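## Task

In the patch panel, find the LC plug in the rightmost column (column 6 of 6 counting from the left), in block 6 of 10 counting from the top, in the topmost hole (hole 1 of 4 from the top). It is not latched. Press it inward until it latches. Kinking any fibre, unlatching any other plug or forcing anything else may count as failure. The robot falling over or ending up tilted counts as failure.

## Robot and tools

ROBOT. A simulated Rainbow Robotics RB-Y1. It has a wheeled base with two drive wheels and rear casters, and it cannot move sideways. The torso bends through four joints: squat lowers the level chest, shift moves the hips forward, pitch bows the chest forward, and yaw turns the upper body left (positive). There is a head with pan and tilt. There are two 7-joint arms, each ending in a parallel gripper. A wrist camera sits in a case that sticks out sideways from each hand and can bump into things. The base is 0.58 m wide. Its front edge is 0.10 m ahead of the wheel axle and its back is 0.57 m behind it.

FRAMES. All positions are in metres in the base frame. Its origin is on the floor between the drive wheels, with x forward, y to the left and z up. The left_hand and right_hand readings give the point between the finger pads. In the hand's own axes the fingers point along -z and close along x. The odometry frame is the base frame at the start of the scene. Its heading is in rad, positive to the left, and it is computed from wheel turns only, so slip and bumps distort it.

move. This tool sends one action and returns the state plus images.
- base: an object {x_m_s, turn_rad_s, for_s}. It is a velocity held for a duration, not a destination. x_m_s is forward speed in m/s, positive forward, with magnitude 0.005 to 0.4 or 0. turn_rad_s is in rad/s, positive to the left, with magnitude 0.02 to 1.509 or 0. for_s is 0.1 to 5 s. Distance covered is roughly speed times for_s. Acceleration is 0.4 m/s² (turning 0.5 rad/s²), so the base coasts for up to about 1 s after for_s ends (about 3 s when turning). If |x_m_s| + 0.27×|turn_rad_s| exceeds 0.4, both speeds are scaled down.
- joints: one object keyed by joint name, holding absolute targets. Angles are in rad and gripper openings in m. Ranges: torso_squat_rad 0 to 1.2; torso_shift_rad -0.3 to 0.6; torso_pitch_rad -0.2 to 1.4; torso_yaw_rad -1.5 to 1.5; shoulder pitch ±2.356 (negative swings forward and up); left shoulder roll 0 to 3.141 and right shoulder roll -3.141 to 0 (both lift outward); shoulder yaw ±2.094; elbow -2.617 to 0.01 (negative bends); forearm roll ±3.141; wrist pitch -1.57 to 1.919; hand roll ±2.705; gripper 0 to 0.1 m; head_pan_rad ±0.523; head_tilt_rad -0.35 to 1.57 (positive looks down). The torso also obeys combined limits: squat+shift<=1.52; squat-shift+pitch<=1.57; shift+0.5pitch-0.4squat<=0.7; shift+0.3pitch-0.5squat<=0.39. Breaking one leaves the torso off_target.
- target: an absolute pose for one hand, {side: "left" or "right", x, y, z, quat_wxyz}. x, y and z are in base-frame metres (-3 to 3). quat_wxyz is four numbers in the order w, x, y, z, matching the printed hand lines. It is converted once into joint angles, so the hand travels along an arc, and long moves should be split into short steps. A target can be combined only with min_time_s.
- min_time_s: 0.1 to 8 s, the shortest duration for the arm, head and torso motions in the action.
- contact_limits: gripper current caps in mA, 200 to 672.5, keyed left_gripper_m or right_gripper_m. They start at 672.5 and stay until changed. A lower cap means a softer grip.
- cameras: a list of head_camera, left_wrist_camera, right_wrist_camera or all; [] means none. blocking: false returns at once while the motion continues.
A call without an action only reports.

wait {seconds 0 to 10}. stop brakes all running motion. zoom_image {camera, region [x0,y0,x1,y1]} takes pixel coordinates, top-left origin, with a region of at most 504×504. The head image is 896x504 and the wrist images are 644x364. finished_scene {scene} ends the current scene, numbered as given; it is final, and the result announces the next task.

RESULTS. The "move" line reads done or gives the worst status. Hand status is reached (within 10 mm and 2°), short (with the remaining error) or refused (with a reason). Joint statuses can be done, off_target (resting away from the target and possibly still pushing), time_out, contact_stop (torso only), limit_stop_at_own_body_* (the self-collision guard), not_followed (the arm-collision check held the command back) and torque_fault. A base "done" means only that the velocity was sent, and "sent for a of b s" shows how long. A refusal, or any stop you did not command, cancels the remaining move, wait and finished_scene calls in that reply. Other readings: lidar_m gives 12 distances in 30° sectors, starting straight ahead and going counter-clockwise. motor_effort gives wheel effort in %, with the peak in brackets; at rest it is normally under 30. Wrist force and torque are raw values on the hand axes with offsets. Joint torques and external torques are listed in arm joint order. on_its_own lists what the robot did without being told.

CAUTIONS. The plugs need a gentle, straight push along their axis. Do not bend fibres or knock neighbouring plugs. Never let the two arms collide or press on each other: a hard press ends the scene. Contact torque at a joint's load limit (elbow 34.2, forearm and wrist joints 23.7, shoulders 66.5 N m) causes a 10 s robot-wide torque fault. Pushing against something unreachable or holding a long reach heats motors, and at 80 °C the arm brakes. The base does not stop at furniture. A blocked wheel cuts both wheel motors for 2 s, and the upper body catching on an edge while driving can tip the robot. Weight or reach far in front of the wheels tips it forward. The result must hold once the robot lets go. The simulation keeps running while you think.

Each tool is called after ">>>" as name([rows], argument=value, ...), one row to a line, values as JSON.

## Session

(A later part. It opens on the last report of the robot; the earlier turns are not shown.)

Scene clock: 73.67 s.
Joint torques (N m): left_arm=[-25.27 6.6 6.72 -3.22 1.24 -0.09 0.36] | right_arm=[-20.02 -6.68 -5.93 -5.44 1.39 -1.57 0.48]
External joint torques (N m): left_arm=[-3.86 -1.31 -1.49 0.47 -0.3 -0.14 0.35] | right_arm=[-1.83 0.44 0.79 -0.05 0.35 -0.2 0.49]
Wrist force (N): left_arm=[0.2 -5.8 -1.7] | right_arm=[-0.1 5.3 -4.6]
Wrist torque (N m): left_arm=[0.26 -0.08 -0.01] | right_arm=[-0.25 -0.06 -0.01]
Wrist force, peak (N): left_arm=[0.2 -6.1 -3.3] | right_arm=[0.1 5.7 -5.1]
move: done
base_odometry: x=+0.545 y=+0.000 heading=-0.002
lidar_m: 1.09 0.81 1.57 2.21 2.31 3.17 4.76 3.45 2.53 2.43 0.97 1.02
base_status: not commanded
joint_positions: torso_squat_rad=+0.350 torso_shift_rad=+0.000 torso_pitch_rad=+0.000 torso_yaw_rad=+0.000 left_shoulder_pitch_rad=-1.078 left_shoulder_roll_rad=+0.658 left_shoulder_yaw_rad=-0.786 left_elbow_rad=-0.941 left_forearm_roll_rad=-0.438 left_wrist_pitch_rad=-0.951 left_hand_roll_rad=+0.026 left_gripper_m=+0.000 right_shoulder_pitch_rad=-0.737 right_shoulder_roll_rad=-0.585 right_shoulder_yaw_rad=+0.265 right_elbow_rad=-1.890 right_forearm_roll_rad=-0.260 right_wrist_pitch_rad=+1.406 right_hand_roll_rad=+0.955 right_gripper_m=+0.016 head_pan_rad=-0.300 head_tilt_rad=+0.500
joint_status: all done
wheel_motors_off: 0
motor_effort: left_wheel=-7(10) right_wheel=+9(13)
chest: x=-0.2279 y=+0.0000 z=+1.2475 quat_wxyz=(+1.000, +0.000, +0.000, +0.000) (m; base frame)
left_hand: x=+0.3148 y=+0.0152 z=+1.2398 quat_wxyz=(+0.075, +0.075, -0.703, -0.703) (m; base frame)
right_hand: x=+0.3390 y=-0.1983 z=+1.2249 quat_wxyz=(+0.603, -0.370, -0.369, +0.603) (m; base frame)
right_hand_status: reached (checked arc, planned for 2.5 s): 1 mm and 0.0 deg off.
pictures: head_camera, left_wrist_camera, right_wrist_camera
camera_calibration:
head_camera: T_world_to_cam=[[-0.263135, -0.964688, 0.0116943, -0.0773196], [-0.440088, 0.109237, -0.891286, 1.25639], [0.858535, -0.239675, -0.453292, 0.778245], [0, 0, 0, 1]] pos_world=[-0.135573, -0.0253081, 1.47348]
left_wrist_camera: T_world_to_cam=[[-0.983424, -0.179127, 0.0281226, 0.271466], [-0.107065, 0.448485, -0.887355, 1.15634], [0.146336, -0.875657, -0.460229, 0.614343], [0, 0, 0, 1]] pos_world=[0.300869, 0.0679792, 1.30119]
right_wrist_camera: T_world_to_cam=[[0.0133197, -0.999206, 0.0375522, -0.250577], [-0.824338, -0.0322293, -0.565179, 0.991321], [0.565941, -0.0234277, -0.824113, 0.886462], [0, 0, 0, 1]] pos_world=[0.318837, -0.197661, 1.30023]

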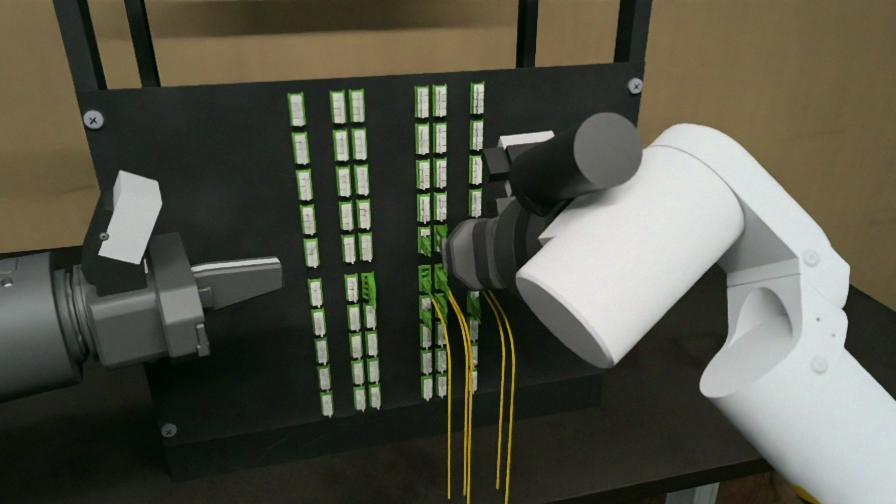

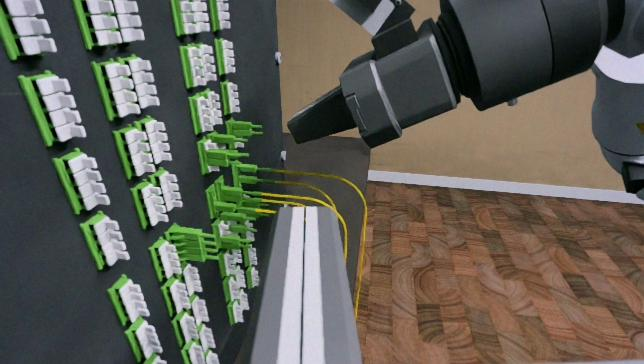

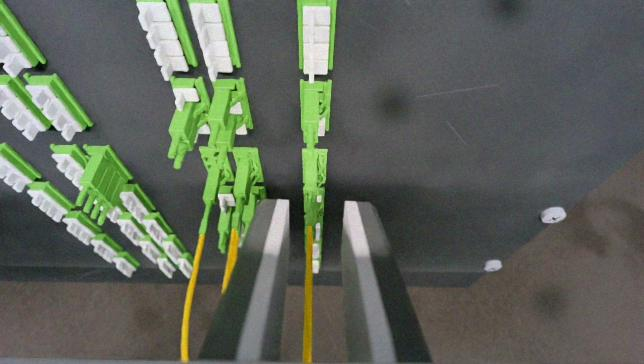

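>>> move(target={"side": "right", "x": 0.35, "y": -0.196, "z": 1.202, "quat_wxyz": [0.6029, -0.3695, -0.3695, 0.6029]}, min_time_s=2, cameras=["left_wrist_camera", "right_wrist_camera"])

>>> zoom_image(camera="left_wrist_camera", region=[220, 100, 380, 220])

>>> zoom_image(camera="right_wrist_camera", region=[240, 120, 390, 260])

Scene clock: 77.30 s.
Joint torques (N m): left_arm=[-24.9 6.69 6.51 -3.28 1.43 -0.02 0.37] | right_arm=[-18.83 -6.42 -5.14 -5.83 1.36 -1.77 -0.37]
External joint torques (N m): left_arm=[-3.49 -1.22 -1.69 0.41 -0.11 -0.06 0.36] | right_arm=[-0.45 0.54 1.6 0.06 0.32 -0.39 -0.36]
Wrist force (N): left_arm=[-0.3 -5.5 -1.8] | right_arm=[0.2 5.2 -5.2]
Wrist torque (N m): left_arm=[0.22 -0.08 0.04] | right_arm=[-0.20 -0.05 0.02]
Wrist force, peak (N): left_arm=[-0.6 -6.6 -2.3] | right_arm=[0.4 5.9 -5.2]
move: done
base_odometry: x=+0.545 y=+0.000 heading=-0.002
lidar_m: 1.09 0.81 1.55 2.22 2.32 3.18 4.75 3.44 2.52 2.44 0.97 1.03
base_status: not commanded
joint_positions: torso_squat_rad=+0.350 torso_shift_rad=+0.000 torso_pitch_rad=+0.000 torso_yaw_rad=+0.000 left_shoulder_pitch_rad=-1.078 left_shoulder_roll_rad=+0.658 left_shoulder_yaw_rad=-0.786 left_elbow_rad=-0.941 left_forearm_roll_rad=-0.438 left_wrist_pitch_rad=-0.951 left_hand_roll_rad=+0.026 left_gripper_m=+0.000 right_shoulder_pitch_rad=-0.713 right_shoulder_roll_rad=-0.563 right_shoulder_yaw_rad=+0.292 right_elbow_rad=-1.831 right_forearm_roll_rad=-0.224 right_wrist_pitch_rad=+1.326 right_hand_roll_rad=+0.951 right_gripper_m=+0.016 head_pan_rad=-0.300 head_tilt_rad=+0.500
joint_status: all done
wheel_motors_off: 0
motor_effort: left_wheel=-9(10) right_wheel=+8(14)
chest: x=-0.2279 y=+0.0000 z=+1.2475 quat_wxyz=(+1.000, +0.000, +0.000, +0.000) (m; base frame)
left_hand: x=+0.3148 y=+0.0152 z=+1.2398 quat_wxyz=(+0.075, +0.075, -0.703, -0.703) (m; base frame)
right_hand: x=+0.3499 y=-0.1962 z=+1.2021 quat_wxyz=(+0.603, -0.370, -0.369, +0.603) (m; base frame)
right_hand_status: reached (checked arc, planned for 2.0 s): 0 mm and 0.0 deg off.
pictures: left_wrist_camera, right_wrist_camera
camera_calibration:
left_wrist_camera: T_world_to_cam=[[-0.983424, -0.179127, 0.0281226, 0.271466], [-0.107065, 0.448485, -0.887355, 1.15634], [0.146336, -0.875657, -0.460229, 0.614343], [0, 0, 0, 1]] pos_world=[0.300869, 0.0679792, 1.30119]
right_wrist_camera: T_world_to_cam=[[0.0135307, -0.999202, 0.0375901, -0.247785], [-0.824176, -0.0324311, -0.565404, 0.987686], [0.566171, -0.0233306, -0.823957, 0.861299], [0, 0, 0, 1]] pos_world=[0.329738, -0.195461, 1.27743]

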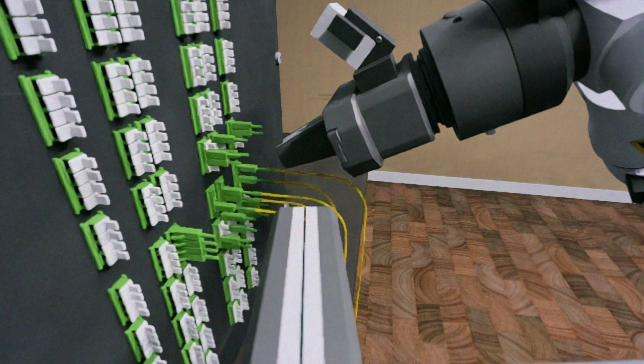

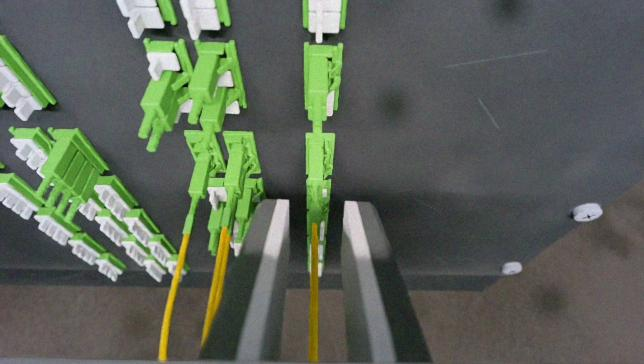

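Scaled by 3.150 from the camera's 644x364 image, which has a finer 1265x715 frame.

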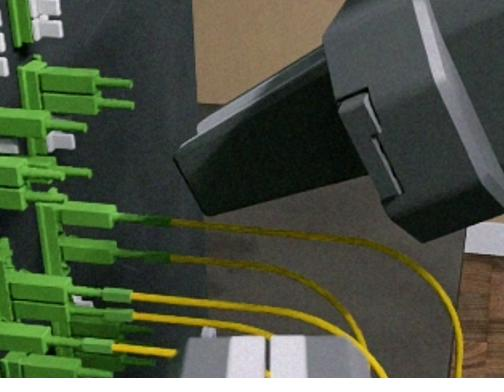

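Scaled by 3.360 from the camera's 644x364 image, which has a finer 920x520 frame.

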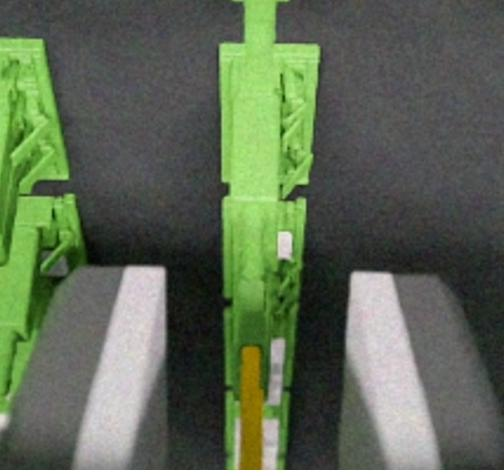

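>>> move(target={"side": "right", "x": 0.355, "y": -0.1957, "z": 1.184, "quat_wxyz": [0.6029, -0.3695, -0.3695, 0.6029]}, min_time_s=2, cameras=["left_wrist_camera", "right_wrist_camera"])

>>> zoom_image(camera="left_wrist_camera", region=[220, 110, 360, 220])

>>> zoom_image(camera="right_wrist_camera", region=[260, 120, 380, 240])

Scene clock: 80.27 s.
Joint torques (N m): left_arm=[-25.29 6.71 6.8 -3.38 1.44 -0.01 0.46] | right_arm=[-18.53 -6.11 -5.52 -6.44 1.52 -1.82 -0.35]
External joint torques (N m): left_arm=[-3.88 -1.21 -1.41 0.31 -0.1 -0.06 0.45] | right_arm=[-0.14 0.72 1.2 -0.23 0.48 -0.45 -0.35]
Wrist force (N): left_arm=[-0.5 -6.0 -2.1] | right_arm=[-0.4 5.7 -4.7]
Wrist torque (N m): left_arm=[0.30 -0.13 0.04] | right_arm=[-0.30 -0.13 0.03]
Wrist force, peak (N): left_arm=[0.1 -6.8 -2.3] | right_arm=[0.1 5.7 -5.5]
move: done
base_odometry: x=+0.545 y=+0.000 heading=-0.002
lidar_m: 1.08 0.81 1.57 2.22 2.31 3.17 4.76 3.44 2.53 2.44 0.96 1.03
base_status: not commanded
joint_positions: torso_squat_rad=+0.350 torso_shift_rad=+0.000 torso_pitch_rad=+0.000 torso_yaw_rad=+0.000 left_shoulder_pitch_rad=-1.078 left_shoulder_roll_rad=+0.658 left_shoulder_yaw_rad=-0.786 left_elbow_rad=-0.941 left_forearm_roll_rad=-0.438 left_wrist_pitch_rad=-0.951 left_hand_roll_rad=+0.026 left_gripper_m=+0.000 right_shoulder_pitch_rad=-0.687 right_shoulder_roll_rad=-0.550 right_shoulder_yaw_rad=+0.309 right_elbow_rad=-1.797 right_forearm_roll_rad=-0.198 right_wrist_pitch_rad=+1.270 right_hand_roll_rad=+0.946 right_gripper_m=+0.016 head_pan_rad=-0.300 head_tilt_rad=+0.500
joint_status: all done
wheel_motors_off: 0
motor_effort: left_wheel=-8(10) right_wheel=+9(14)
chest: x=-0.2279 y=+0.0000 z=+1.2475 quat_wxyz=(+1.000, +0.000, +0.000, +0.000) (m; base frame)
left_hand: x=+0.3148 y=+0.0152 z=+1.2398 quat_wxyz=(+0.075, +0.075, -0.703, -0.703) (m; base frame)
right_hand: x=+0.3550 y=-0.1959 z=+1.1841 quat_wxyz=(+0.603, -0.370, -0.369, +0.603) (m; base frame)
right_hand_status: reached (checked arc, planned for 2.0 s): 0 mm and 0.0 deg off.
pictures: left_wrist_camera, right_wrist_camera
camera_calibration:
left_wrist_camera: T_world_to_cam=[[-0.983424, -0.179127, 0.0281226, 0.271466], [-0.107065, 0.448485, -0.887355, 1.15634], [0.146336, -0.875657, -0.460229, 0.614343], [0, 0, 0, 1]] pos_world=[0.300869, 0.0679792, 1.30119]
right_wrist_camera: T_world_to_cam=[[0.0135307, -0.999202, 0.0375901, -0.246877], [-0.824176, -0.0324311, -0.565404, 0.981639], [0.566171, -0.0233306, -0.823957, 0.843644], [0, 0, 0, 1]] pos_world=[0.334738, -0.195161, 1.25943]

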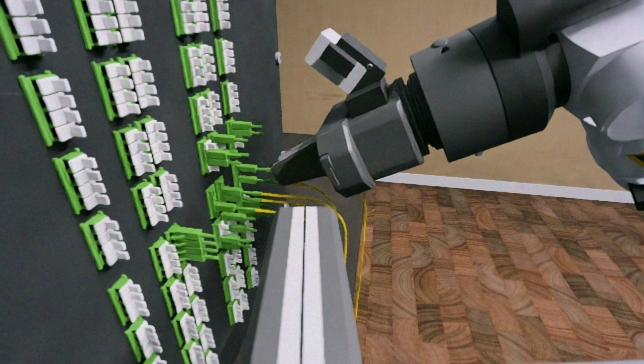

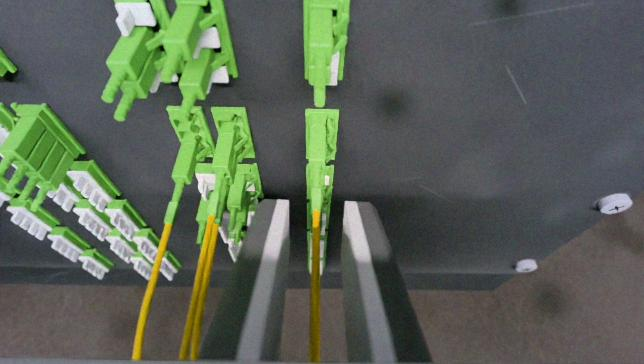

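Scaled by 3.600 from the camera's 644x364 image, which has a finer 1265x715 frame.

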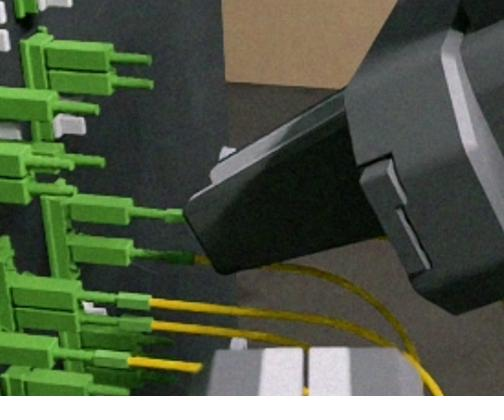

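Scaled by 4.200 from the camera's 644x364 image, which has a finer 920x520 frame.

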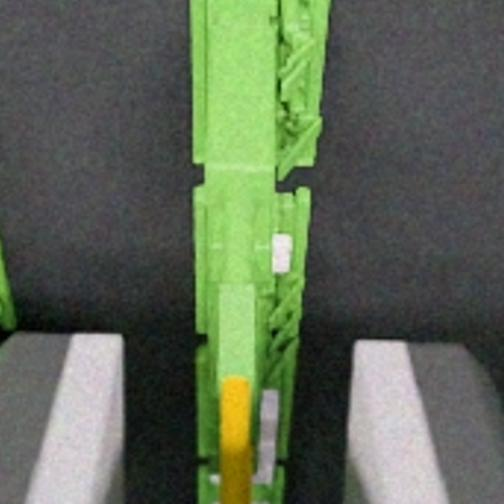

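>>> move(joints={"right_gripper_m": 0.006}, contact_limits={"right_gripper_m": 200}, cameras=["left_wrist_camera", "right_wrist_camera"])

>>> zoom_image(camera="right_wrist_camera", region=[260, 120, 380, 240])

Scene clock: 81.63 s.
Joint torques (N m): left_arm=[-25.24 6.85 6.47 -3.4 1.26 -0.08 0.38] | right_arm=[-18.22 -6.15 -6.15 -6.36 1.51 -1.71 -0.38]
External joint torques (N m): left_arm=[-3.84 -1.06 -1.74 0.28 -0.28 -0.12 0.37] | right_arm=[0.17 0.69 0.56 -0.15 0.48 -0.34 -0.38]
Wrist force (N): left_arm=[0.3 -6.2 -2.2] | right_arm=[0.2 5.6 -5.5]
Wrist torque (N m): left_arm=[0.32 -0.02 0.01] | right_arm=[-0.25 -0.02 0.04]
Wrist force, peak (N): left_arm=[-0.1 -6.5 -2.1] | right_arm=[0.2 5.6 -5.5]
move: done
base_odometry: x=+0.545 y=+0.000 heading=-0.002
lidar_m: 1.09 0.81 1.57 2.22 2.31 3.17 4.76 3.43 2.52 2.43 0.97 1.02
base_status: not commanded
joint_positions: torso_squat_rad=+0.350 torso_shift_rad=+0.000 torso_pitch_rad=+0.000 torso_yaw_rad=+0.000 left_shoulder_pitch_rad=-1.078 left_shoulder_roll_rad=+0.658 left_shoulder_yaw_rad=-0.786 left_elbow_rad=-0.941 left_forearm_roll_rad=-0.438 left_wrist_pitch_rad=-0.951 left_hand_roll_rad=+0.026 left_gripper_m=+0.000 right_shoulder_pitch_rad=-0.687 right_shoulder_roll_rad=-0.550 right_shoulder_yaw_rad=+0.309 right_elbow_rad=-1.797 right_forearm_roll_rad=-0.198 right_wrist_pitch_rad=+1.270 right_hand_roll_rad=+0.946 right_gripper_m=+0.006 head_pan_rad=-0.300 head_tilt_rad=+0.500
joint_status: all done
wheel_motors_off: 0
motor_effort: left_wheel=-8(10) right_wheel=+10(12)
contact_limits: right_gripper_m 200 mA
chest: x=-0.2279 y=+0.0000 z=+1.2475 quat_wxyz=(+1.000, +0.000, +0.000, +0.000) (m; base frame)
left_hand: x=+0.3148 y=+0.0152 z=+1.2398 quat_wxyz=(+0.075, +0.075, -0.703, -0.703) (m; base frame)
right_hand: x=+0.3550 y=-0.1959 z=+1.1841 quat_wxyz=(+0.603, -0.370, -0.369, +0.603) (m; base frame)
pictures: left_wrist_camera, right_wrist_camera
camera_calibration:
left_wrist_camera: T_world_to_cam=[[-0.983424, -0.179127, 0.0281226, 0.271466], [-0.107065, 0.448485, -0.887355, 1.15634], [0.146336, -0.875657, -0.460229, 0.614343], [0, 0, 0, 1]] pos_world=[0.300869, 0.0679792, 1.30119]
right_wrist_camera: T_world_to_cam=[[0.0135307, -0.999202, 0.0375901, -0.246877], [-0.824176, -0.0324311, -0.565404, 0.981639], [0.566171, -0.0233306, -0.823957, 0.843644], [0, 0, 0, 1]] pos_world=[0.334738, -0.195161, 1.25943]

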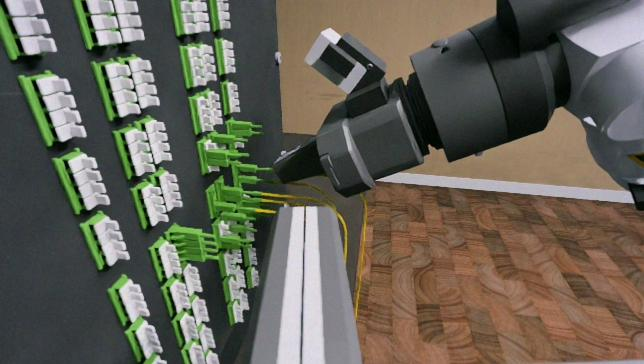

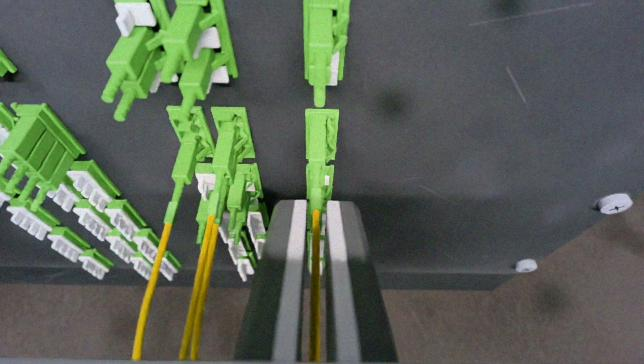

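Scaled by 4.200 from the camera's 644x364 image, which has a finer 920x520 frame.

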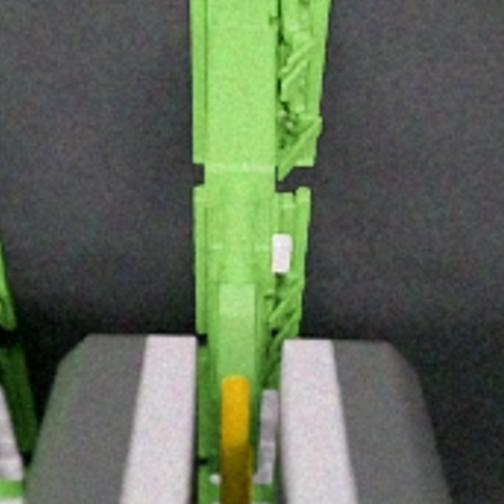

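>>> move(target={"side": "right", "x": 0.371, "y": -0.1957, "z": 1.1825, "quat_wxyz": [0.6029, -0.3695, -0.3695, 0.6029]}, min_time_s=1.5, cameras=["left_wrist_camera", "right_wrist_camera"])

>>> zoom_image(camera="left_wrist_camera", region=[220, 120, 320, 220])

>>> zoom_image(camera="right_wrist_camera", region=[270, 140, 370, 240])

Scene clock: 84.40 s.
Joint torques (N m): left_arm=[-25.39 6.76 6.68 -3.23 1.37 -0.01 0.35] | right_arm=[-20.31 -6.23 -4.93 -6.58 0.88 -1.33 0.43]
External joint torques (N m): left_arm=[-3.98 -1.15 -1.53 0.45 -0.17 -0.06 0.34] | right_arm=[-1.23 0.74 1.72 -0.18 -0.13 0.05 0.44]
Wrist force (N): left_arm=[0.4 -5.7 -1.4] | right_arm=[0.6 5.0 -5.0]
Wrist torque (N m): left_arm=[0.27 -0.01 0.04] | right_arm=[-0.18 0.01 0.04]
Wrist force, peak (N): left_arm=[0.6 -6.4 -2.8] | right_arm=[0.1 5.3 -5.4]
move: done
base_odometry: x=+0.545 y=+0.000 heading=-0.002
lidar_m: 1.09 0.82 1.58 2.21 2.32 3.18 4.76 3.43 2.53 2.43 0.97 1.03
base_status: not commanded
joint_positions: torso_squat_rad=+0.350 torso_shift_rad=+0.000 torso_pitch_rad=+0.000 torso_yaw_rad=+0.000 left_shoulder_pitch_rad=-1.078 left_shoulder_roll_rad=+0.658 left_shoulder_yaw_rad=-0.786 left_elbow_rad=-0.941 left_forearm_roll_rad=-0.438 left_wrist_pitch_rad=-0.951 left_hand_roll_rad=+0.026 left_gripper_m=+0.000 right_shoulder_pitch_rad=-0.724 right_shoulder_roll_rad=-0.535 right_shoulder_yaw_rad=+0.311 right_elbow_rad=-1.710 right_forearm_roll_rad=-0.201 right_wrist_pitch_rad=+1.224 right_hand_roll_rad=+0.961 right_gripper_m=+0.006 head_pan_rad=-0.300 head_tilt_rad=+0.500
joint_status: all done
wheel_motors_off: 0
motor_effort: left_wheel=-9(10) right_wheel=+10(13)
contact_limits: right_gripper_m 200 mA
chest: x=-0.2279 y=+0.0000 z=+1.2475 quat_wxyz=(+1.000, +0.000, +0.000, +0.000) (m; base frame)
left_hand: x=+0.3148 y=+0.0152 z=+1.2398 quat_wxyz=(+0.075, +0.075, -0.703, -0.703) (m; base frame)
right_hand: x=+0.3709 y=-0.1960 z=+1.1823 quat_wxyz=(+0.603, -0.369, -0.369, +0.603) (m; base frame)
right_hand_status: reached (checked arc, planned for 1.5 s): 0 mm and 0.0 deg off.
pictures: left_wrist_camera, right_wrist_camera
camera_calibration:
left_wrist_camera: T_world_to_cam=[[-0.983424, -0.179127, 0.0281226, 0.271466], [-0.107065, 0.448485, -0.887355, 1.15634], [0.146336, -0.875657, -0.460229, 0.614343], [0, 0, 0, 1]] pos_world=[0.300869, 0.0679792, 1.30119]
right_wrist_camera: T_world_to_cam=[[0.0132384, -0.999209, 0.037494, -0.246907], [-0.824386, -0.0321274, -0.565116, 0.993631], [0.565873, -0.0234283, -0.824159, 0.833522], [0, 0, 0, 1]] pos_world=[0.350737, -0.195261, 1.25773]

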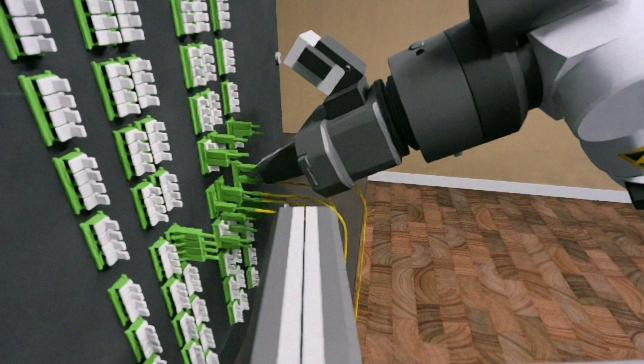

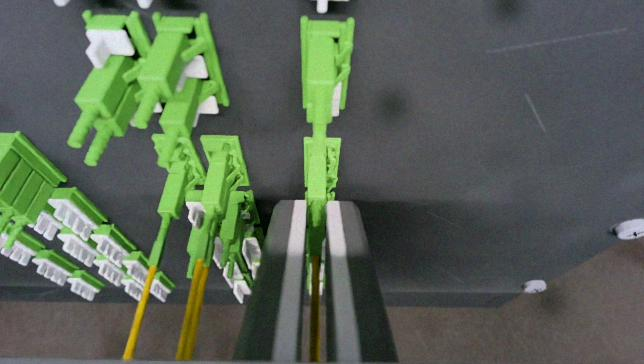

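Scaled by 5.040 from the camera's 644x364 image, which has a finer 1265x715 frame.

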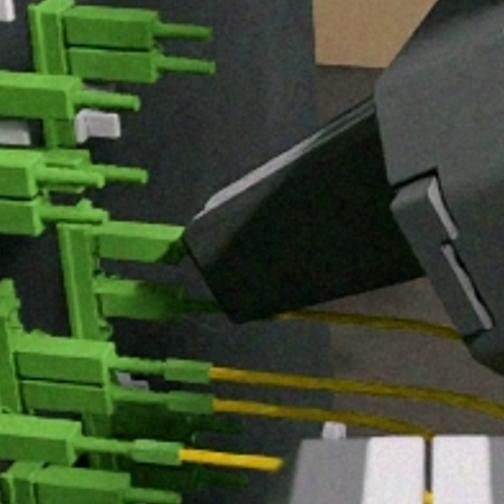

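Scaled by 5.040 from the camera's 644x364 image, which has a finer 920x520 frame.

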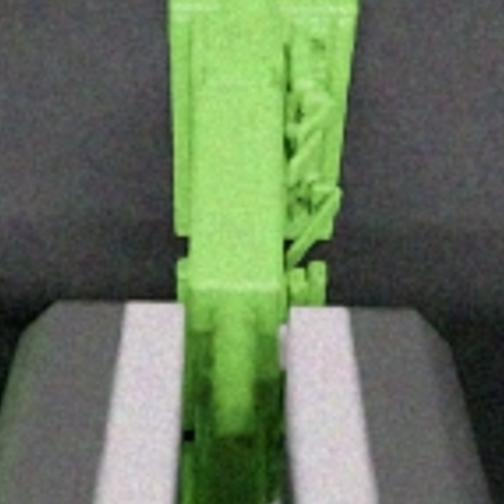

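>>> move(joints={"right_gripper_m": 0.0038}, cameras=["right_wrist_camera", "left_wrist_camera"])

>>> zoom_image(camera="right_wrist_camera", region=[270, 140, 370, 240])

Scene clock: 85.03 s.
Joint torques (N m): left_arm=[-25.17 6.87 6.97 -3.38 1.39 -0.04 0.48] | right_arm=[-20.63 -6.8 -5.5 -6.65 0.87 -1.54 0.66]
External joint torques (N m): left_arm=[-3.76 -1.05 -1.24 0.31 -0.15 -0.09 0.47] | right_arm=[-1.55 0.18 1.15 -0.25 -0.14 -0.16 0.67]
Wrist force (N): left_arm=[-0.7 -6.2 -2.0] | right_arm=[0.4 5.3 -5.1]
Wrist torque (N m): left_arm=[0.36 -0.16 0.02] | right_arm=[-0.21 0.01 0.05]
Wrist force, peak (N): left_arm=[0.8 -6.6 -2.0] | right_arm=[0.3 5.3 -5.5]
move: done
base_odometry: x=+0.545 y=+0.000 heading=-0.002
lidar_m: 1.08 0.80 1.59 2.21 2.30 3.18 4.76 3.45 2.52 2.43 0.97 1.03
base_status: not commanded
joint_positions: torso_squat_rad=+0.350 torso_shift_rad=+0.000 torso_pitch_rad=+0.000 torso_yaw_rad=+0.000 left_shoulder_pitch_rad=-1.078 left_shoulder_roll_rad=+0.658 left_shoulder_yaw_rad=-0.786 left_elbow_rad=-0.941 left_forearm_roll_rad=-0.438 left_wrist_pitch_rad=-0.951 left_hand_roll_rad=+0.026 left_gripper_m=+0.000 right_shoulder_pitch_rad=-0.724 right_shoulder_roll_rad=-0.535 right_shoulder_yaw_rad=+0.311 right_elbow_rad=-1.710 right_forearm_roll_rad=-0.201 right_wrist_pitch_rad=+1.224 right_hand_roll_rad=+0.961 right_gripper_m=+0.004 head_pan_rad=-0.300 head_tilt_rad=+0.500
joint_status: all done
wheel_motors_off: 0
motor_effort: left_wheel=-9(9) right_wheel=+11(12)
contact_limits: right_gripper_m 200 mA
chest: x=-0.2279 y=+0.0000 z=+1.2475 quat_wxyz=(+1.000, +0.000, +0.000, +0.000) (m; base frame)
left_hand: x=+0.3148 y=+0.0152 z=+1.2398 quat_wxyz=(+0.075, +0.075, -0.703, -0.703) (m; base frame)
right_hand: x=+0.3709 y=-0.1960 z=+1.1823 quat_wxyz=(+0.603, -0.369, -0.369, +0.603) (m; base frame)
pictures: left_wrist_camera, right_wrist_camera
camera_calibration:
left_wrist_camera: T_world_to_cam=[[-0.983424, -0.179127, 0.0281226, 0.271466], [-0.107065, 0.448485, -0.887355, 1.15634], [0.146336, -0.875657, -0.460229, 0.614343], [0, 0, 0, 1]] pos_world=[0.300869, 0.0679792, 1.30119]
right_wrist_camera: T_world_to_cam=[[0.0132384, -0.999209, 0.037494, -0.246907], [-0.824386, -0.0321274, -0.565116, 0.993631], [0.565873, -0.0234283, -0.824159, 0.833522], [0, 0, 0, 1]] pos_world=[0.350737, -0.195261, 1.25773]

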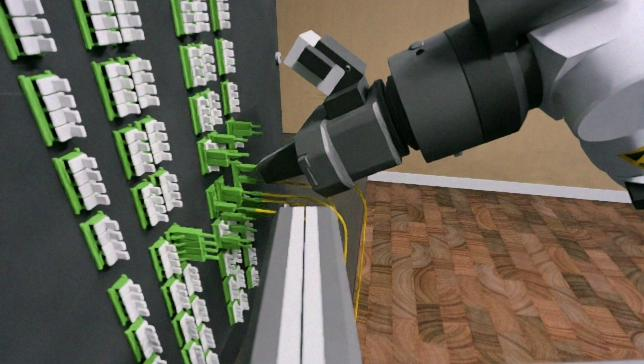

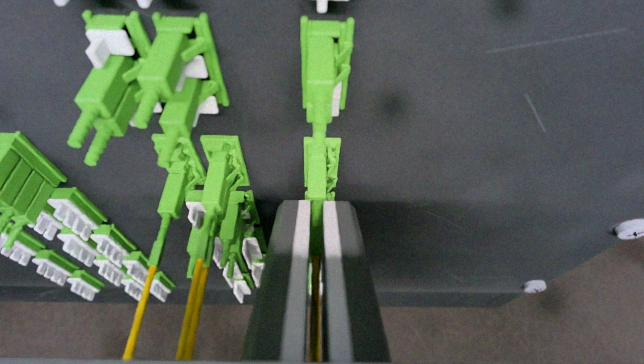

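Scaled by 5.040 from the camera's 644x364 image, which has a finer 920x520 frame.

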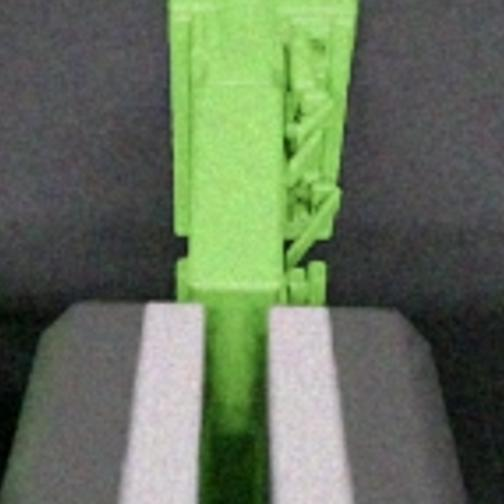

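>>> move(target={"side": "right", "x": 0.376, "y": -0.1957, "z": 1.1825, "quat_wxyz": [0.6029, -0.3695, -0.3695, 0.6029]}, min_time_s=1, cameras=["left_wrist_camera", "right_wrist_camera"])

>>> zoom_image(camera="left_wrist_camera", region=[225, 145, 285, 195])

>>> zoom_image(camera="right_wrist_camera", region=[270, 140, 370, 240])

Scene clock: 86.57 s.
Joint torques (N m): left_arm=[-25.04 6.88 6.97 -3.43 1.4 0.04 0.49] | right_arm=[-21.45 -6.57 -5.34 -6.42 0.84 -1.68 0.46]
External joint torques (N m): left_arm=[-3.63 -1.04 -1.24 0.25 -0.14 -0.01 0.48] | right_arm=[-2.16 0.45 1.28 0.03 -0.16 -0.29 0.47]
Wrist force (N): left_arm=[-0.4 -6.5 -1.2] | right_arm=[0.1 5.3 -5.0]
Wrist torque (N m): left_arm=[0.38 -0.10 0.05] | right_arm=[-0.23 -0.05 0.03]
Wrist force, peak (N): left_arm=[0.1 -6.6 -3.1] | right_arm=[0.3 5.5 -5.3]
move: done
base_odometry: x=+0.545 y=+0.000 heading=-0.002
lidar_m: 1.09 0.81 1.58 2.22 2.31 3.17 4.76 3.43 2.53 2.43 0.97 1.03
base_status: not commanded
joint_positions: torso_squat_rad=+0.350 torso_shift_rad=+0.000 torso_pitch_rad=+0.000 torso_yaw_rad=+0.000 left_shoulder_pitch_rad=-1.078 left_shoulder_roll_rad=+0.658 left_shoulder_yaw_rad=-0.786 left_elbow_rad=-0.941 left_forearm_roll_rad=-0.438 left_wrist_pitch_rad=-0.951 left_hand_roll_rad=+0.026 left_gripper_m=+0.000 right_shoulder_pitch_rad=-0.736 right_shoulder_roll_rad=-0.532 right_shoulder_yaw_rad=+0.311 right_elbow_rad=-1.683 right_forearm_roll_rad=-0.203 right_wrist_pitch_rad=+1.211 right_hand_roll_rad=+0.966 right_gripper_m=+0.004 head_pan_rad=-0.300 head_tilt_rad=+0.500
joint_status: all done
wheel_motors_off: 0
motor_effort: left_wheel=-7(10) right_wheel=+11(13)
contact_limits: right_gripper_m 200 mA
chest: x=-0.2279 y=+0.0000 z=+1.2475 quat_wxyz=(+1.000, +0.000, +0.000, +0.000) (m; base frame)
left_hand: x=+0.3148 y=+0.0152 z=+1.2398 quat_wxyz=(+0.075, +0.075, -0.703, -0.703) (m; base frame)
right_hand: x=+0.3757 y=-0.1960 z=+1.1823 quat_wxyz=(+0.603, -0.370, -0.369, +0.603) (m; base frame)
right_hand_status: reached (checked arc, planned for 1.0 s): 0 mm and 0.0 deg off.
pictures: left_wrist_camera, right_wrist_camera
camera_calibration:
left_wrist_camera: T_world_to_cam=[[-0.983424, -0.179127, 0.0281226, 0.271466], [-0.107065, 0.448485, -0.887355, 1.15634], [0.146336, -0.875657, -0.460229, 0.614343], [0, 0, 0, 1]] pos_world=[0.300869, 0.0679792, 1.30119]
right_wrist_camera: T_world_to_cam=[[0.0132384, -0.999209, 0.037494, -0.246971], [-0.824386, -0.0321274, -0.565116, 0.997588], [0.565873, -0.0234283, -0.824159, 0.830806], [0, 0, 0, 1]] pos_world=[0.355537, -0.195261, 1.25773]

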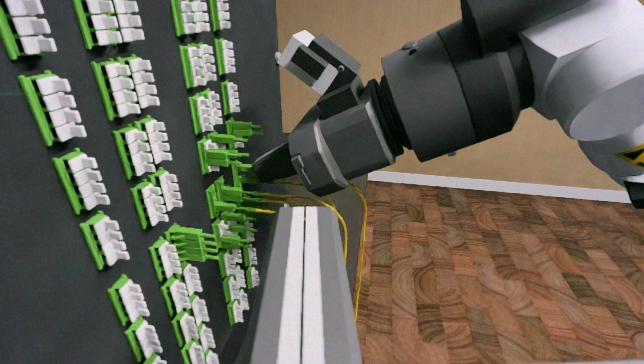

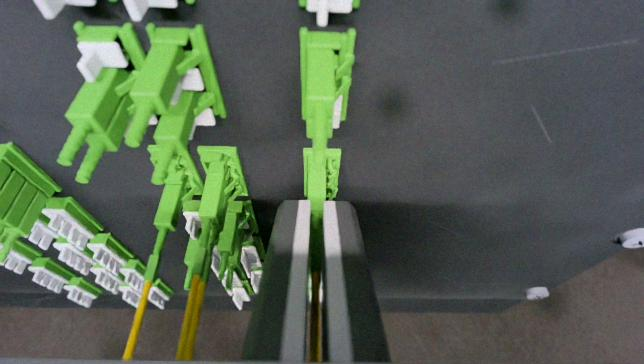

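Scaled by 8.400 from the camera's 644x364 image, which has a finer 1265x715 frame.

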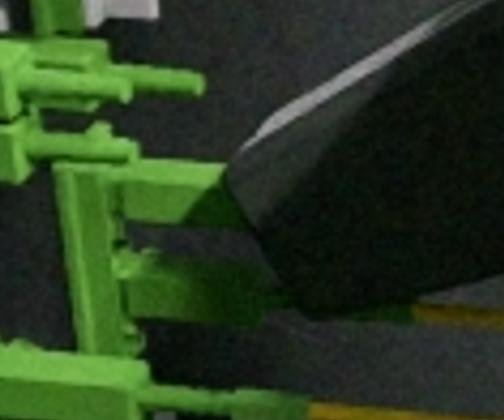

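Scaled by 5.040 from the camera's 644x364 image, which has a finer 920x520 frame.

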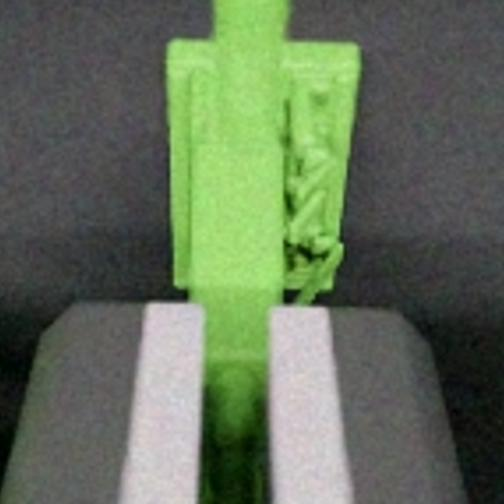

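>>> move(target={"side": "right", "x": 0.3785, "y": -0.1957, "z": 1.1825, "quat_wxyz": [0.6029, -0.3695, -0.3695, 0.6029]}, min_time_s=1, cameras=["left_wrist_camera", "right_wrist_camera"])

>>> zoom_image(camera="left_wrist_camera", region=[225, 145, 285, 195])

>>> zoom_image(camera="right_wrist_camera", region=[270, 140, 370, 240])

Scene clock: 88.37 s.
Joint torques (N m): left_arm=[-24.94 6.53 6.54 -3.41 1.37 -0.05 0.26] | right_arm=[-21.15 -7.17 -5.75 -5.5 1.14 -1.92 0.46]
External joint torques (N m): left_arm=[-3.53 -1.39 -1.67 0.27 -0.17 -0.09 0.25] | right_arm=[-1.74 -0.12 0.86 0.98 0.15 -0.53 0.47]
Wrist force (N): left_arm=[0.3 -6.1 -1.5] | right_arm=[0.6 8.4 2.0]
Wrist torque (N m): left_arm=[0.31 -0.05 -0.01] | right_arm=[-0.19 -0.02 0.02]
Wrist force, peak (N): left_arm=[0.3 -6.8 -2.0] | right_arm=[0.6 8.4 2.0]
move: done
base_odometry: x=+0.545 y=+0.000 heading=-0.002
lidar_m: 1.09 0.81 1.57 2.22 2.32 3.17 4.76 3.44 2.53 2.43 0.96 1.04
base_status: not commanded
joint_positions: torso_squat_rad=+0.350 torso_shift_rad=+0.000 torso_pitch_rad=+0.000 torso_yaw_rad=+0.000 left_shoulder_pitch_rad=-1.078 left_shoulder_roll_rad=+0.658 left_shoulder_yaw_rad=-0.786 left_elbow_rad=-0.941 left_forearm_roll_rad=-0.438 left_wrist_pitch_rad=-0.951 left_hand_roll_rad=+0.026 left_gripper_m=+0.000 right_shoulder_pitch_rad=-0.743 right_shoulder_roll_rad=-0.529 right_shoulder_yaw_rad=+0.311 right_elbow_rad=-1.668 right_forearm_roll_rad=-0.204 right_wrist_pitch_rad=+1.204 right_hand_roll_rad=+0.969 right_gripper_m=+0.004 head_pan_rad=-0.300 head_tilt_rad=+0.500
joint_status: all done
wheel_motors_off: 0
motor_effort: left_wheel=-10(10) right_wheel=+10(13)
contact_limits: right_gripper_m 200 mA
chest: x=-0.2279 y=+0.0000 z=+1.2475 quat_wxyz=(+1.000, +0.000, +0.000, +0.000) (m; base frame)
left_hand: x=+0.3148 y=+0.0152 z=+1.2398 quat_wxyz=(+0.075, +0.075, -0.703, -0.703) (m; base frame)
right_hand: x=+0.3783 y=-0.1959 z=+1.1823 quat_wxyz=(+0.603, -0.369, -0.369, +0.603) (m; base frame)
right_hand_status: reached (checked arc, planned for 1.0 s): 0 mm and 0.0 deg off.
pictures: left_wrist_camera, right_wrist_camera
camera_calibration:
left_wrist_camera: T_world_to_cam=[[-0.983424, -0.179127, 0.0281226, 0.271466], [-0.107065, 0.448485, -0.887355, 1.15634], [0.146336, -0.875657, -0.460229, 0.614343], [0, 0, 0, 1]] pos_world=[0.300869, 0.0679792, 1.30119]
right_wrist_camera: T_world_to_cam=[[0.0134397, -0.999211, 0.0373846, -0.246836], [-0.82446, -0.0322284, -0.565002, 0.999542], [0.565761, -0.0232286, -0.824242, 0.829438], [0, 0, 0, 1]] pos_world=[0.358136, -0.195161, 1.25763]

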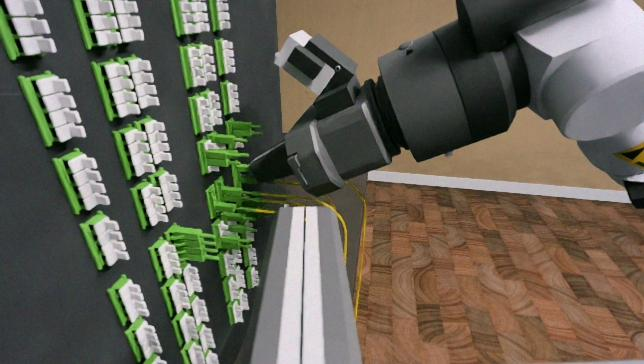

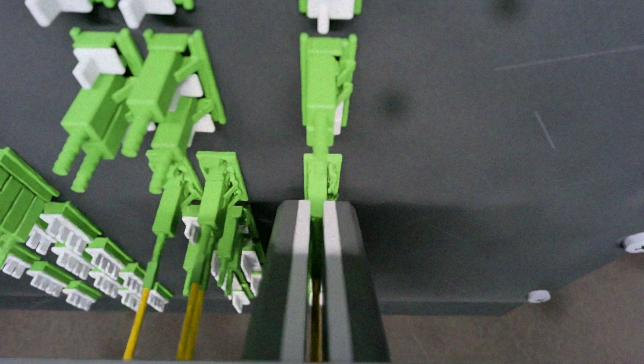

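Scaled by 8.400 from the camera's 644x364 image, which has a finer 1265x715 frame.

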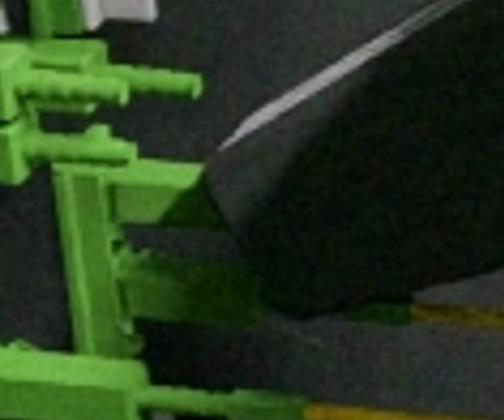

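Scaled by 5.040 from the camera's 644x364 image, which has a finer 920x520 frame.

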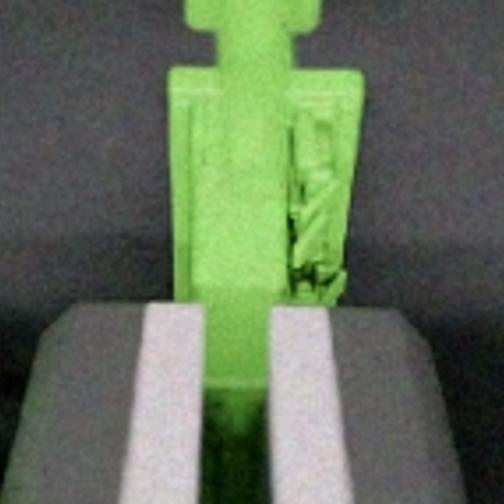

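>>> move(target={"side": "right", "x": 0.3795, "y": -0.1957, "z": 1.1825, "quat_wxyz": [0.6029, -0.3695, -0.3695, 0.6029]}, min_time_s=1, cameras=["left_wrist_camera", "right_wrist_camera"])

>>> zoom_image(camera="right_wrist_camera", region=[270, 140, 370, 240])

Scene clock: 90.20 s.
Joint torques (N m): left_arm=[-25.32 6.69 6.63 -3.45 1.39 -0.08 0.32] | right_arm=[-21.14 -6.67 -5.45 -5.42 1.08 -2.08 0.62]
External joint torques (N m): left_arm=[-3.91 -1.22 -1.58 0.23 -0.15 -0.12 0.3] | right_arm=[-1.68 0.39 1.15 1.07 0.09 -0.68 0.63]
Wrist force (N): left_arm=[-0.3 -5.4 -2.1] | right_arm=[0.7 7.3 2.5]
Wrist torque (N m): left_arm=[0.29 -0.08 0.00] | right_arm=[-0.19 -0.01 0.03]
Wrist force, peak (N): left_arm=[0.3 -6.3 -2.5] | right_arm=[0.5 8.6 2.1]
move: done
base_odometry: x=+0.545 y=+0.000 heading=-0.002
lidar_m: 1.09 0.81 1.58 2.22 2.31 3.17 4.76 3.43 2.53 2.43 0.97 1.04
base_status: not commanded
joint_positions: torso_squat_rad=+0.350 torso_shift_rad=+0.000 torso_pitch_rad=+0.000 torso_yaw_rad=+0.000 left_shoulder_pitch_rad=-1.078 left_shoulder_roll_rad=+0.658 left_shoulder_yaw_rad=-0.786 left_elbow_rad=-0.941 left_forearm_roll_rad=-0.438 left_wrist_pitch_rad=-0.951 left_hand_roll_rad=+0.026 left_gripper_m=+0.000 right_shoulder_pitch_rad=-0.746 right_shoulder_roll_rad=-0.528 right_shoulder_yaw_rad=+0.311 right_elbow_rad=-1.662 right_forearm_roll_rad=-0.205 right_wrist_pitch_rad=+1.201 right_hand_roll_rad=+0.970 right_gripper_m=+0.004 head_pan_rad=-0.300 head_tilt_rad=+0.500
joint_status: all done
wheel_motors_off: 0
motor_effort: left_wheel=-8(10) right_wheel=+10(13)
contact_limits: right_gripper_m 200 mA
chest: x=-0.2280 y=+0.0000 z=+1.2475 quat_wxyz=(+1.000, +0.000, +0.000, +0.000) (m; base frame)
left_hand: x=+0.3148 y=+0.0152 z=+1.2398 quat_wxyz=(+0.075, +0.075, -0.703, -0.703) (m; base frame)
right_hand: x=+0.3794 y=-0.1959 z=+1.1824 quat_wxyz=(+0.603, -0.369, -0.369, +0.603) (m; base frame)
right_hand_status: reached (checked arc, planned for 1.0 s): 0 mm and 0.0 deg off.
pictures: left_wrist_camera, right_wrist_camera
camera_calibration:
left_wrist_camera: T_world_to_cam=[[-0.983424, -0.179127, 0.0281226, 0.271466], [-0.107065, 0.448485, -0.887355, 1.15634], [0.146336, -0.875657, -0.460229, 0.614343], [0, 0, 0, 1]] pos_world=[0.300869, 0.0679792, 1.30119]
right_wrist_camera: T_world_to_cam=[[0.0135167, -0.999207, 0.0374445, -0.246955], [-0.82438, -0.0323289, -0.565113, 1.00051], [0.565876, -0.02323, -0.824163, 0.828814], [0, 0, 0, 1]] pos_world=[0.359137, -0.195161, 1.25773]

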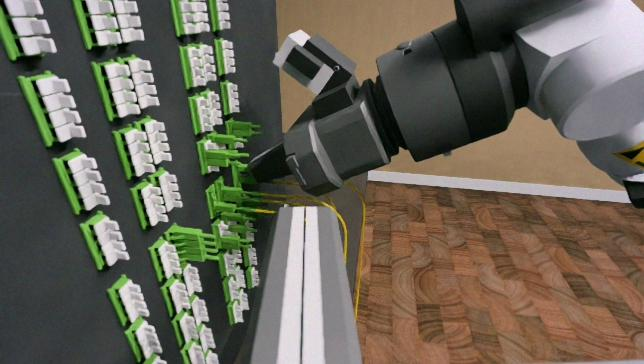

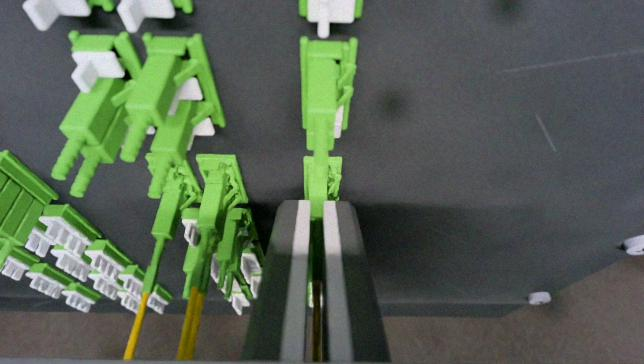

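Scaled by 5.040 from the camera's 644x364 image, which has a finer 920x520 frame.

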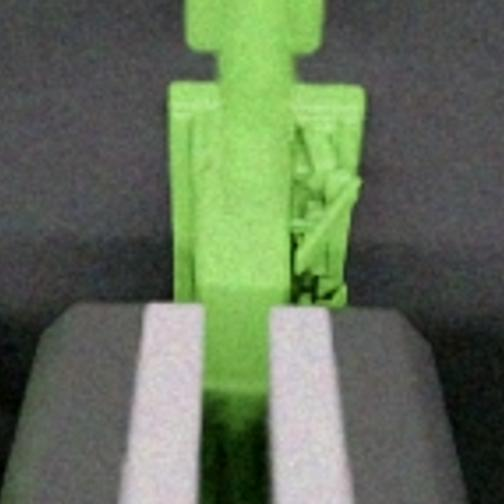

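>>> move(target={"side": "right", "x": 0.3803, "y": -0.1957, "z": 1.1825, "quat_wxyz": [0.6029, -0.3695, -0.3695, 0.6029]}, min_time_s=0.8, cameras=["left_wrist_camera", "right_wrist_camera"])

>>> zoom_image(camera="right_wrist_camera", region=[270, 140, 370, 240])

>>> zoom_image(camera="left_wrist_camera", region=[225, 145, 285, 195])

Scene clock: 91.57 s.
Joint torques (N m): left_arm=[-25.22 6.62 6.42 -3.4 1.33 -0.05 0.46] | right_arm=[-19.47 -7.01 -6.2 -6.29 1.11 -1.58 0.14]
External joint torques (N m): left_arm=[-3.81 -1.29 -1.79 0.29 -0.21 -0.09 0.45] | right_arm=[-0.02 0.05 0.4 0.19 0.12 -0.19 0.14]
Wrist force (N): left_arm=[-0.4 -6.0 -2.0] | right_arm=[-0.3 7.1 2.2]
Wrist torque (N m): left_arm=[0.30 -0.08 0.04] | right_arm=[-0.17 -0.08 0.05]
Wrist force, peak (N): left_arm=[0.5 -6.6 -2.2] | right_arm=[0.3 7.7 2.8]
move: done
base_odometry: x=+0.545 y=+0.000 heading=-0.002
lidar_m: 1.09 0.81 1.58 2.22 2.31 3.17 4.77 3.43 2.53 2.43 0.96 1.04
base_status: not commanded
joint_positions: torso_squat_rad=+0.350 torso_shift_rad=+0.000 torso_pitch_rad=+0.000 torso_yaw_rad=+0.000 left_shoulder_pitch_rad=-1.078 left_shoulder_roll_rad=+0.658 left_shoulder_yaw_rad=-0.786 left_elbow_rad=-0.941 left_forearm_roll_rad=-0.438 left_wrist_pitch_rad=-0.951 left_hand_roll_rad=+0.026 left_gripper_m=+0.000 right_shoulder_pitch_rad=-0.746 right_shoulder_roll_rad=-0.528 right_shoulder_yaw_rad=+0.311 right_elbow_rad=-1.662 right_forearm_roll_rad=-0.205 right_wrist_pitch_rad=+1.201 right_hand_roll_rad=+0.970 right_gripper_m=+0.004 head_pan_rad=-0.300 head_tilt_rad=+0.500
joint_status: all done
wheel_motors_off: 0
motor_effort: left_wheel=-8(10) right_wheel=+11(15)
contact_limits: right_gripper_m 200 mA
chest: x=-0.2280 y=+0.0000 z=+1.2475 quat_wxyz=(+1.000, +0.000, +0.000, +0.000) (m; base frame)
left_hand: x=+0.3148 y=+0.0152 z=+1.2398 quat_wxyz=(+0.075, +0.075, -0.703, -0.703) (m; base frame)
right_hand: x=+0.3793 y=-0.1959 z=+1.1823 quat_wxyz=(+0.603, -0.369, -0.369, +0.603) (m; base frame)
right_hand_status: reached (checked arc, planned for 0.8 s): 1 mm and 0.0 deg off.
pictures: left_wrist_camera, right_wrist_camera
camera_calibration:
left_wrist_camera: T_world_to_cam=[[-0.983424, -0.179127, 0.0281226, 0.271466], [-0.107065, 0.448485, -0.887355, 1.15634], [0.146336, -0.875657, -0.460229, 0.614343], [0, 0, 0, 1]] pos_world=[0.300869, 0.0679792, 1.30119]
right_wrist_camera: T_world_to_cam=[[0.0135189, -0.999207, 0.037446, -0.246958], [-0.82438, -0.0323316, -0.565113, 1.00051], [0.565876, -0.02323, -0.824163, 0.828814], [0, 0, 0, 1]] pos_world=[0.359137, -0.195161, 1.25773]

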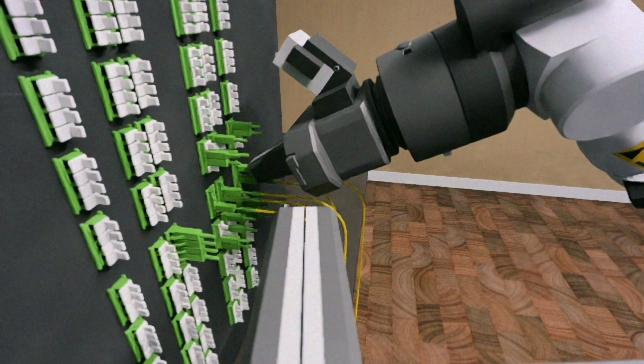

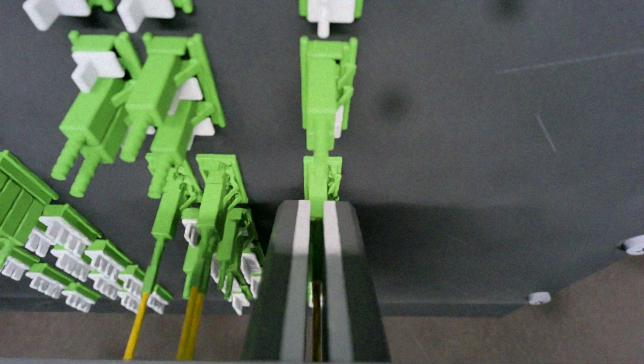

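Scaled by 5.040 from the camera's 644x364 image, which has a finer 920x520 frame.

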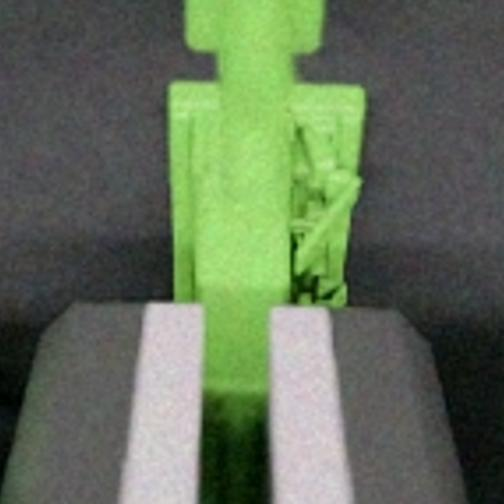

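Scaled by 8.400 from the camera's 644x364 image, which has a finer 1265x715 frame.

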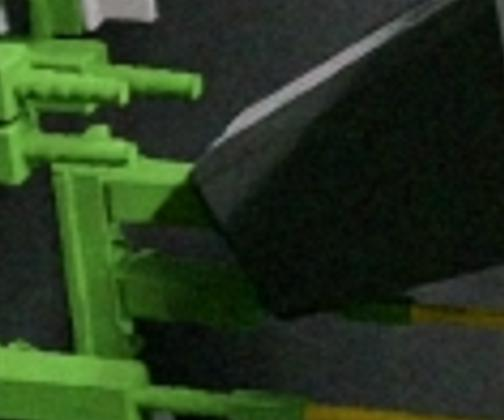

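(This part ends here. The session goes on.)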